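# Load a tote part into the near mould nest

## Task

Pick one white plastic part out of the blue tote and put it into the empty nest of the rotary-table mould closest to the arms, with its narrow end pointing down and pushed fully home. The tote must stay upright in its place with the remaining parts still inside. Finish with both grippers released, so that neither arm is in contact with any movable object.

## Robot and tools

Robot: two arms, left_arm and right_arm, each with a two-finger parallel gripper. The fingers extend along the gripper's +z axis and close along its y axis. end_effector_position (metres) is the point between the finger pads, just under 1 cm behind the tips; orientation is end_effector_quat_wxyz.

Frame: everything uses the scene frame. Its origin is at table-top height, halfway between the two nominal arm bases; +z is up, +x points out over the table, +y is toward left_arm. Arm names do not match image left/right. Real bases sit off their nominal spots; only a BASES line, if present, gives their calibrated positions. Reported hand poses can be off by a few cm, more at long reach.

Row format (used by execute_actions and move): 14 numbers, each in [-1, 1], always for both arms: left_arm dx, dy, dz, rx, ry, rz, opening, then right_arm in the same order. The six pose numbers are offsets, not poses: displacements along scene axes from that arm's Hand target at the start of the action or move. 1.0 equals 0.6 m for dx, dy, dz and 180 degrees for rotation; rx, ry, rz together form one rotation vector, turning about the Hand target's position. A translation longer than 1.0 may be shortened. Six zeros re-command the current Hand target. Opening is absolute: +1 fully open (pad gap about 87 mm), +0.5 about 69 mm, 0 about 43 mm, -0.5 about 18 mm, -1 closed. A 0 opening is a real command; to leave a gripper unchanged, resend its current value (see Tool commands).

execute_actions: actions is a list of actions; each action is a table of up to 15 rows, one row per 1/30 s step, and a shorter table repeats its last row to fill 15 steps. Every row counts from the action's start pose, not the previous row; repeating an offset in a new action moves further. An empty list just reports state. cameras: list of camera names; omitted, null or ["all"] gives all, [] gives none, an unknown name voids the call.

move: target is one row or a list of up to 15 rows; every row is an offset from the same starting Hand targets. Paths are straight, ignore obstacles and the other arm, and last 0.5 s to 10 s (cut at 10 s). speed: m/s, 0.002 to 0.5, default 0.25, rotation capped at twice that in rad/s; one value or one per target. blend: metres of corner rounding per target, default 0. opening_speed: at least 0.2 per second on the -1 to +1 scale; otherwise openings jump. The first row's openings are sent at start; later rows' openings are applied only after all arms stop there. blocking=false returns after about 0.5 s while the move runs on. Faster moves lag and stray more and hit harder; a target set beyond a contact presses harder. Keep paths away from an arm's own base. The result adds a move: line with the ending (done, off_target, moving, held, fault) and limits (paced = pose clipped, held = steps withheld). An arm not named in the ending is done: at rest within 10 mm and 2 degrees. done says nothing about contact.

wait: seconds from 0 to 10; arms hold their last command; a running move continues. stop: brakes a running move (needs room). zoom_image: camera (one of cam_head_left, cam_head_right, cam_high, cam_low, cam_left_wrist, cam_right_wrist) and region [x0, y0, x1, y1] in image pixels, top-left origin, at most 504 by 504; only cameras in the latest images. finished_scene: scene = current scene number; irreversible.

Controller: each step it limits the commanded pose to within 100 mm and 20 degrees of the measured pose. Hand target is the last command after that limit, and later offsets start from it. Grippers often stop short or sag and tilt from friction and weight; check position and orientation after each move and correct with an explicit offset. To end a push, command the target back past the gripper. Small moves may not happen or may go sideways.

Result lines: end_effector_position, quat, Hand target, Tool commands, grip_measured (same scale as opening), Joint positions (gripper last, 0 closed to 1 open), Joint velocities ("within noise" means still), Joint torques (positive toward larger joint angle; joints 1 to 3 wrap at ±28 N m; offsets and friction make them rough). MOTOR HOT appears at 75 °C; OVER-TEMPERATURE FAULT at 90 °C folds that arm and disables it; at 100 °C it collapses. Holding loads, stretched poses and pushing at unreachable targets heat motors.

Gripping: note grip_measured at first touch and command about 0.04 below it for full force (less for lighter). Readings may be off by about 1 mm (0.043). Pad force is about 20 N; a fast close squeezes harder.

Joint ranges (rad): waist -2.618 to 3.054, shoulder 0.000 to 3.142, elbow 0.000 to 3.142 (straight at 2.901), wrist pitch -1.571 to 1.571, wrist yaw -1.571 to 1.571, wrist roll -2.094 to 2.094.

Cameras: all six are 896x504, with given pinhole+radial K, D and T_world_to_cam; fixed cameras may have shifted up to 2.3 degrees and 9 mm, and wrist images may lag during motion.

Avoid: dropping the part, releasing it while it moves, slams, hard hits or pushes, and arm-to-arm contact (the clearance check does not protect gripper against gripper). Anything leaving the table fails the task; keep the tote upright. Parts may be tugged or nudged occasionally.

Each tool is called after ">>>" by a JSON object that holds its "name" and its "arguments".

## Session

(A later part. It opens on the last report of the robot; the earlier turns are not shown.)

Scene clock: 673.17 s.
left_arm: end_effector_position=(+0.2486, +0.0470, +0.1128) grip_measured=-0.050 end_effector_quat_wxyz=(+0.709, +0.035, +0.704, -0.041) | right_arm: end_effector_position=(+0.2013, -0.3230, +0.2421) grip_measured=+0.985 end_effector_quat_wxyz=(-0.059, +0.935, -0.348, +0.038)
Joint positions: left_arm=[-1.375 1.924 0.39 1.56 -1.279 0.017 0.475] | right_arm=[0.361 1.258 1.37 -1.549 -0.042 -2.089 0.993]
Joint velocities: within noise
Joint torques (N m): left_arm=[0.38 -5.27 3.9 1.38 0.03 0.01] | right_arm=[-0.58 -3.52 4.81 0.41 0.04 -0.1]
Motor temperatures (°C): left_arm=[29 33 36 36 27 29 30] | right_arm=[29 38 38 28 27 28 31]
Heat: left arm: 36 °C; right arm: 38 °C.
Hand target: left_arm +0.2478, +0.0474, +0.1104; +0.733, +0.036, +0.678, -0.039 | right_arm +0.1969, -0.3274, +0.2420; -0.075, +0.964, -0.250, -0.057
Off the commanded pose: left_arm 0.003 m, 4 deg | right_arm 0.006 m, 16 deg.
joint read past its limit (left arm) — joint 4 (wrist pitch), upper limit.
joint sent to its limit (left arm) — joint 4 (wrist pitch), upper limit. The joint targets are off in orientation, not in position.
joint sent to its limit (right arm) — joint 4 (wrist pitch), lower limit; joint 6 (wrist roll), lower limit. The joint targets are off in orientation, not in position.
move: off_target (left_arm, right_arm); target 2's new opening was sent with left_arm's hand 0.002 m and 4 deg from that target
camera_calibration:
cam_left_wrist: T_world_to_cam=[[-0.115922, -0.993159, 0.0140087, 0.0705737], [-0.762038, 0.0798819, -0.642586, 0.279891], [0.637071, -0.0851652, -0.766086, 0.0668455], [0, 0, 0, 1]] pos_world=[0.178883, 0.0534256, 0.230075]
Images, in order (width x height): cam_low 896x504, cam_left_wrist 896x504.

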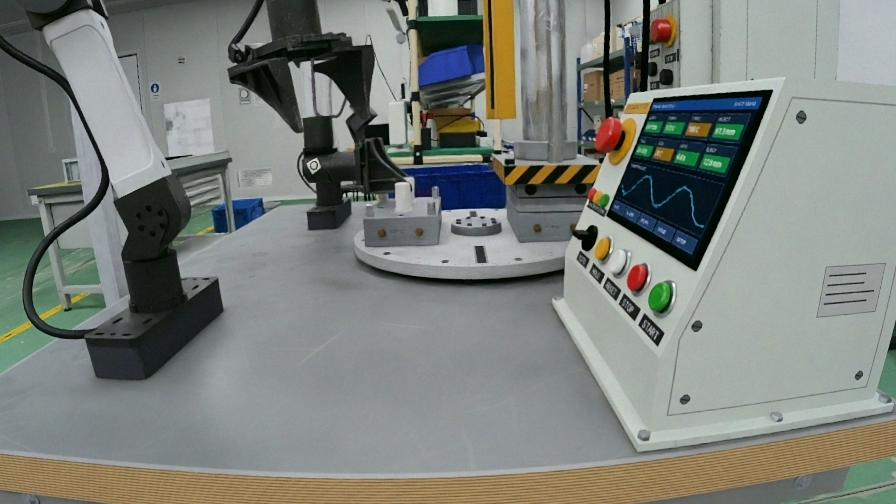

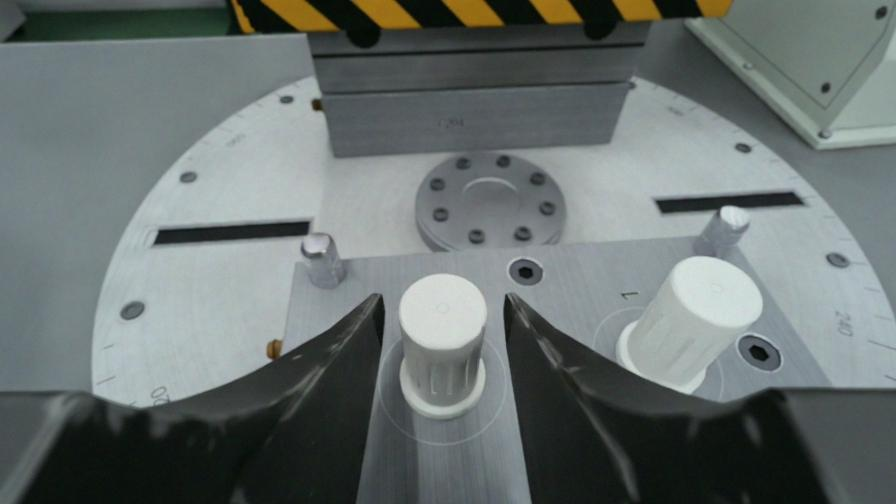

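>>> {"name": "move", "arguments": {"target": [[-0.01,0,0.2,0,0,0,-0.05,0,0,0,0,0,0,1],[-0.15,0.1,0.33,0,0,0,-0.05,0,0,0,0,0,0,1]], "speed": [0.08,0.2], "cameras": ["cam_low","cam_left_wrist"]}}

>>> {"name": "zoom_image", "arguments": {"camera": "cam_low", "region": [375, 165, 435, 225]}}

>>> {"name": "zoom_image", "arguments": {"camera": "cam_left_wrist", "region": [400, 230, 700, 480]}}

Scene clock: 681.90 s.
left_arm: end_effector_position=(+0.1604, +0.1064, +0.3052) grip_measured=-0.050 end_effector_quat_wxyz=(+0.703, +0.081, +0.702, -0.075) | right_arm: end_effector_position=(+0.2013, -0.3230, +0.2421) grip_measured=+0.985 end_effector_quat_wxyz=(-0.059, +0.935, -0.348, +0.038)
Joint positions: left_arm=[-1.779 1.028 0.475 1.337 -1.571 0.792 0.475] | right_arm=[0.361 1.258 1.37 -1.549 -0.042 -2.089 0.993]
Joint velocities: within noise
Joint torques (N m): left_arm=[0.08 -1.87 8.77 0.57 0.38 0.06] | right_arm=[-0.61 -3.45 4.86 0.38 0.07 -0.09]
Motor temperatures (°C): left_arm=[29 33 36 36 27 29 30] | right_arm=[29 38 38 28 27 28 31]
Heat: left arm: 36 °C; right arm: 38 °C.
Hand target: left_arm +0.1578, +0.1074, +0.3085; +0.733, +0.036, +0.678, -0.039 | right_arm +0.1969, -0.3274, +0.2420; -0.075, +0.964, -0.250, -0.057
Off the commanded pose: left_arm 0.004 m, 8 deg | right_arm 0.006 m, 16 deg.
joint sent to its limit (left arm) — joint 5 (wrist yaw), lower limit. The joint targets are off in orientation, not in position.
joint sent to its limit (right arm) — joint 4 (wrist pitch), lower limit; joint 6 (wrist roll), lower limit. The joint targets are off in orientation, not in position.
move: off_target (left_arm, right_arm)
camera_calibration:
cam_left_wrist: T_world_to_cam=[[-0.225983, -0.974129, -0.0019995, 0.137164], [-0.750791, 0.175479, -0.636805, 0.317856], [0.620681, -0.142406, -0.771022, 0.28577], [0, 0, 0, 1]] pos_world=[0.0922681, 0.118533, 0.423022]
Images, in order (width x height): cam_low 896x504, cam_left_wrist 896x504.

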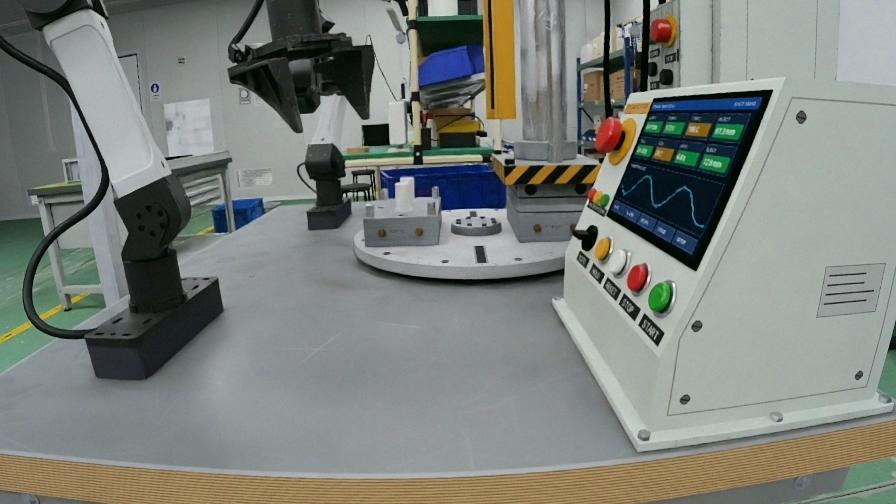

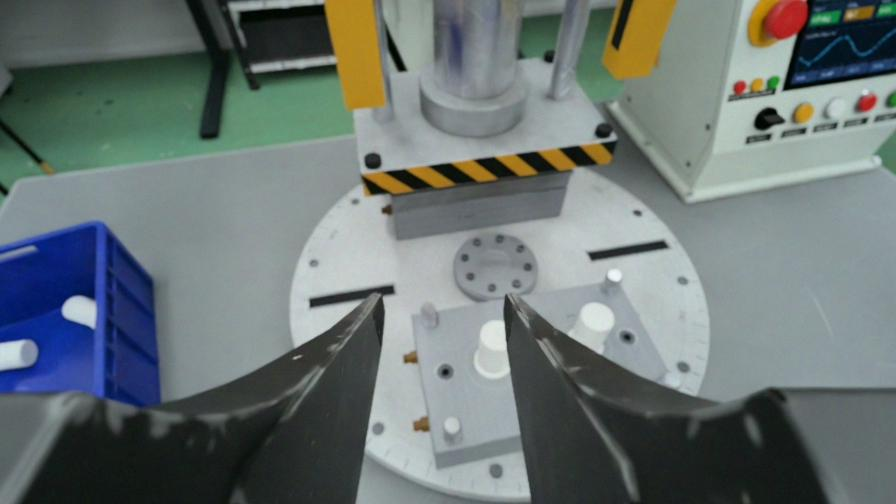

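Scaled by 8.400 from the camera's 896x504 image, which has a finer 1280x720 frame.

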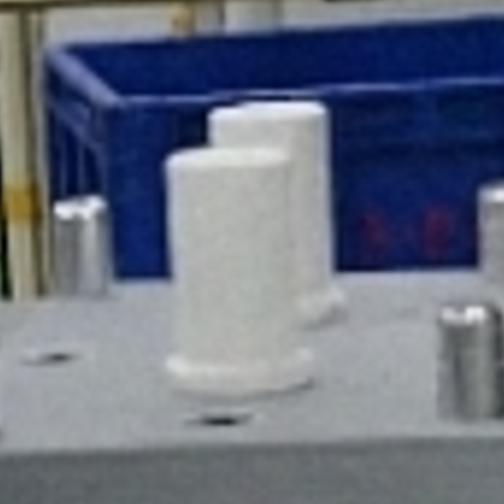

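Scaled by 1.680 from the camera's 896x504 image, which has a finer 1280x720 frame.

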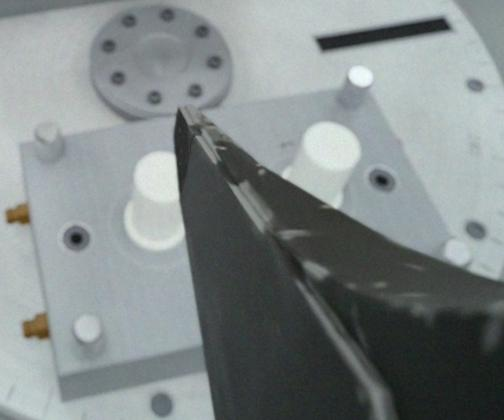

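>>> {"name": "finished_scene", "arguments": {"scene": 2}}

The scene is finished: the task was done.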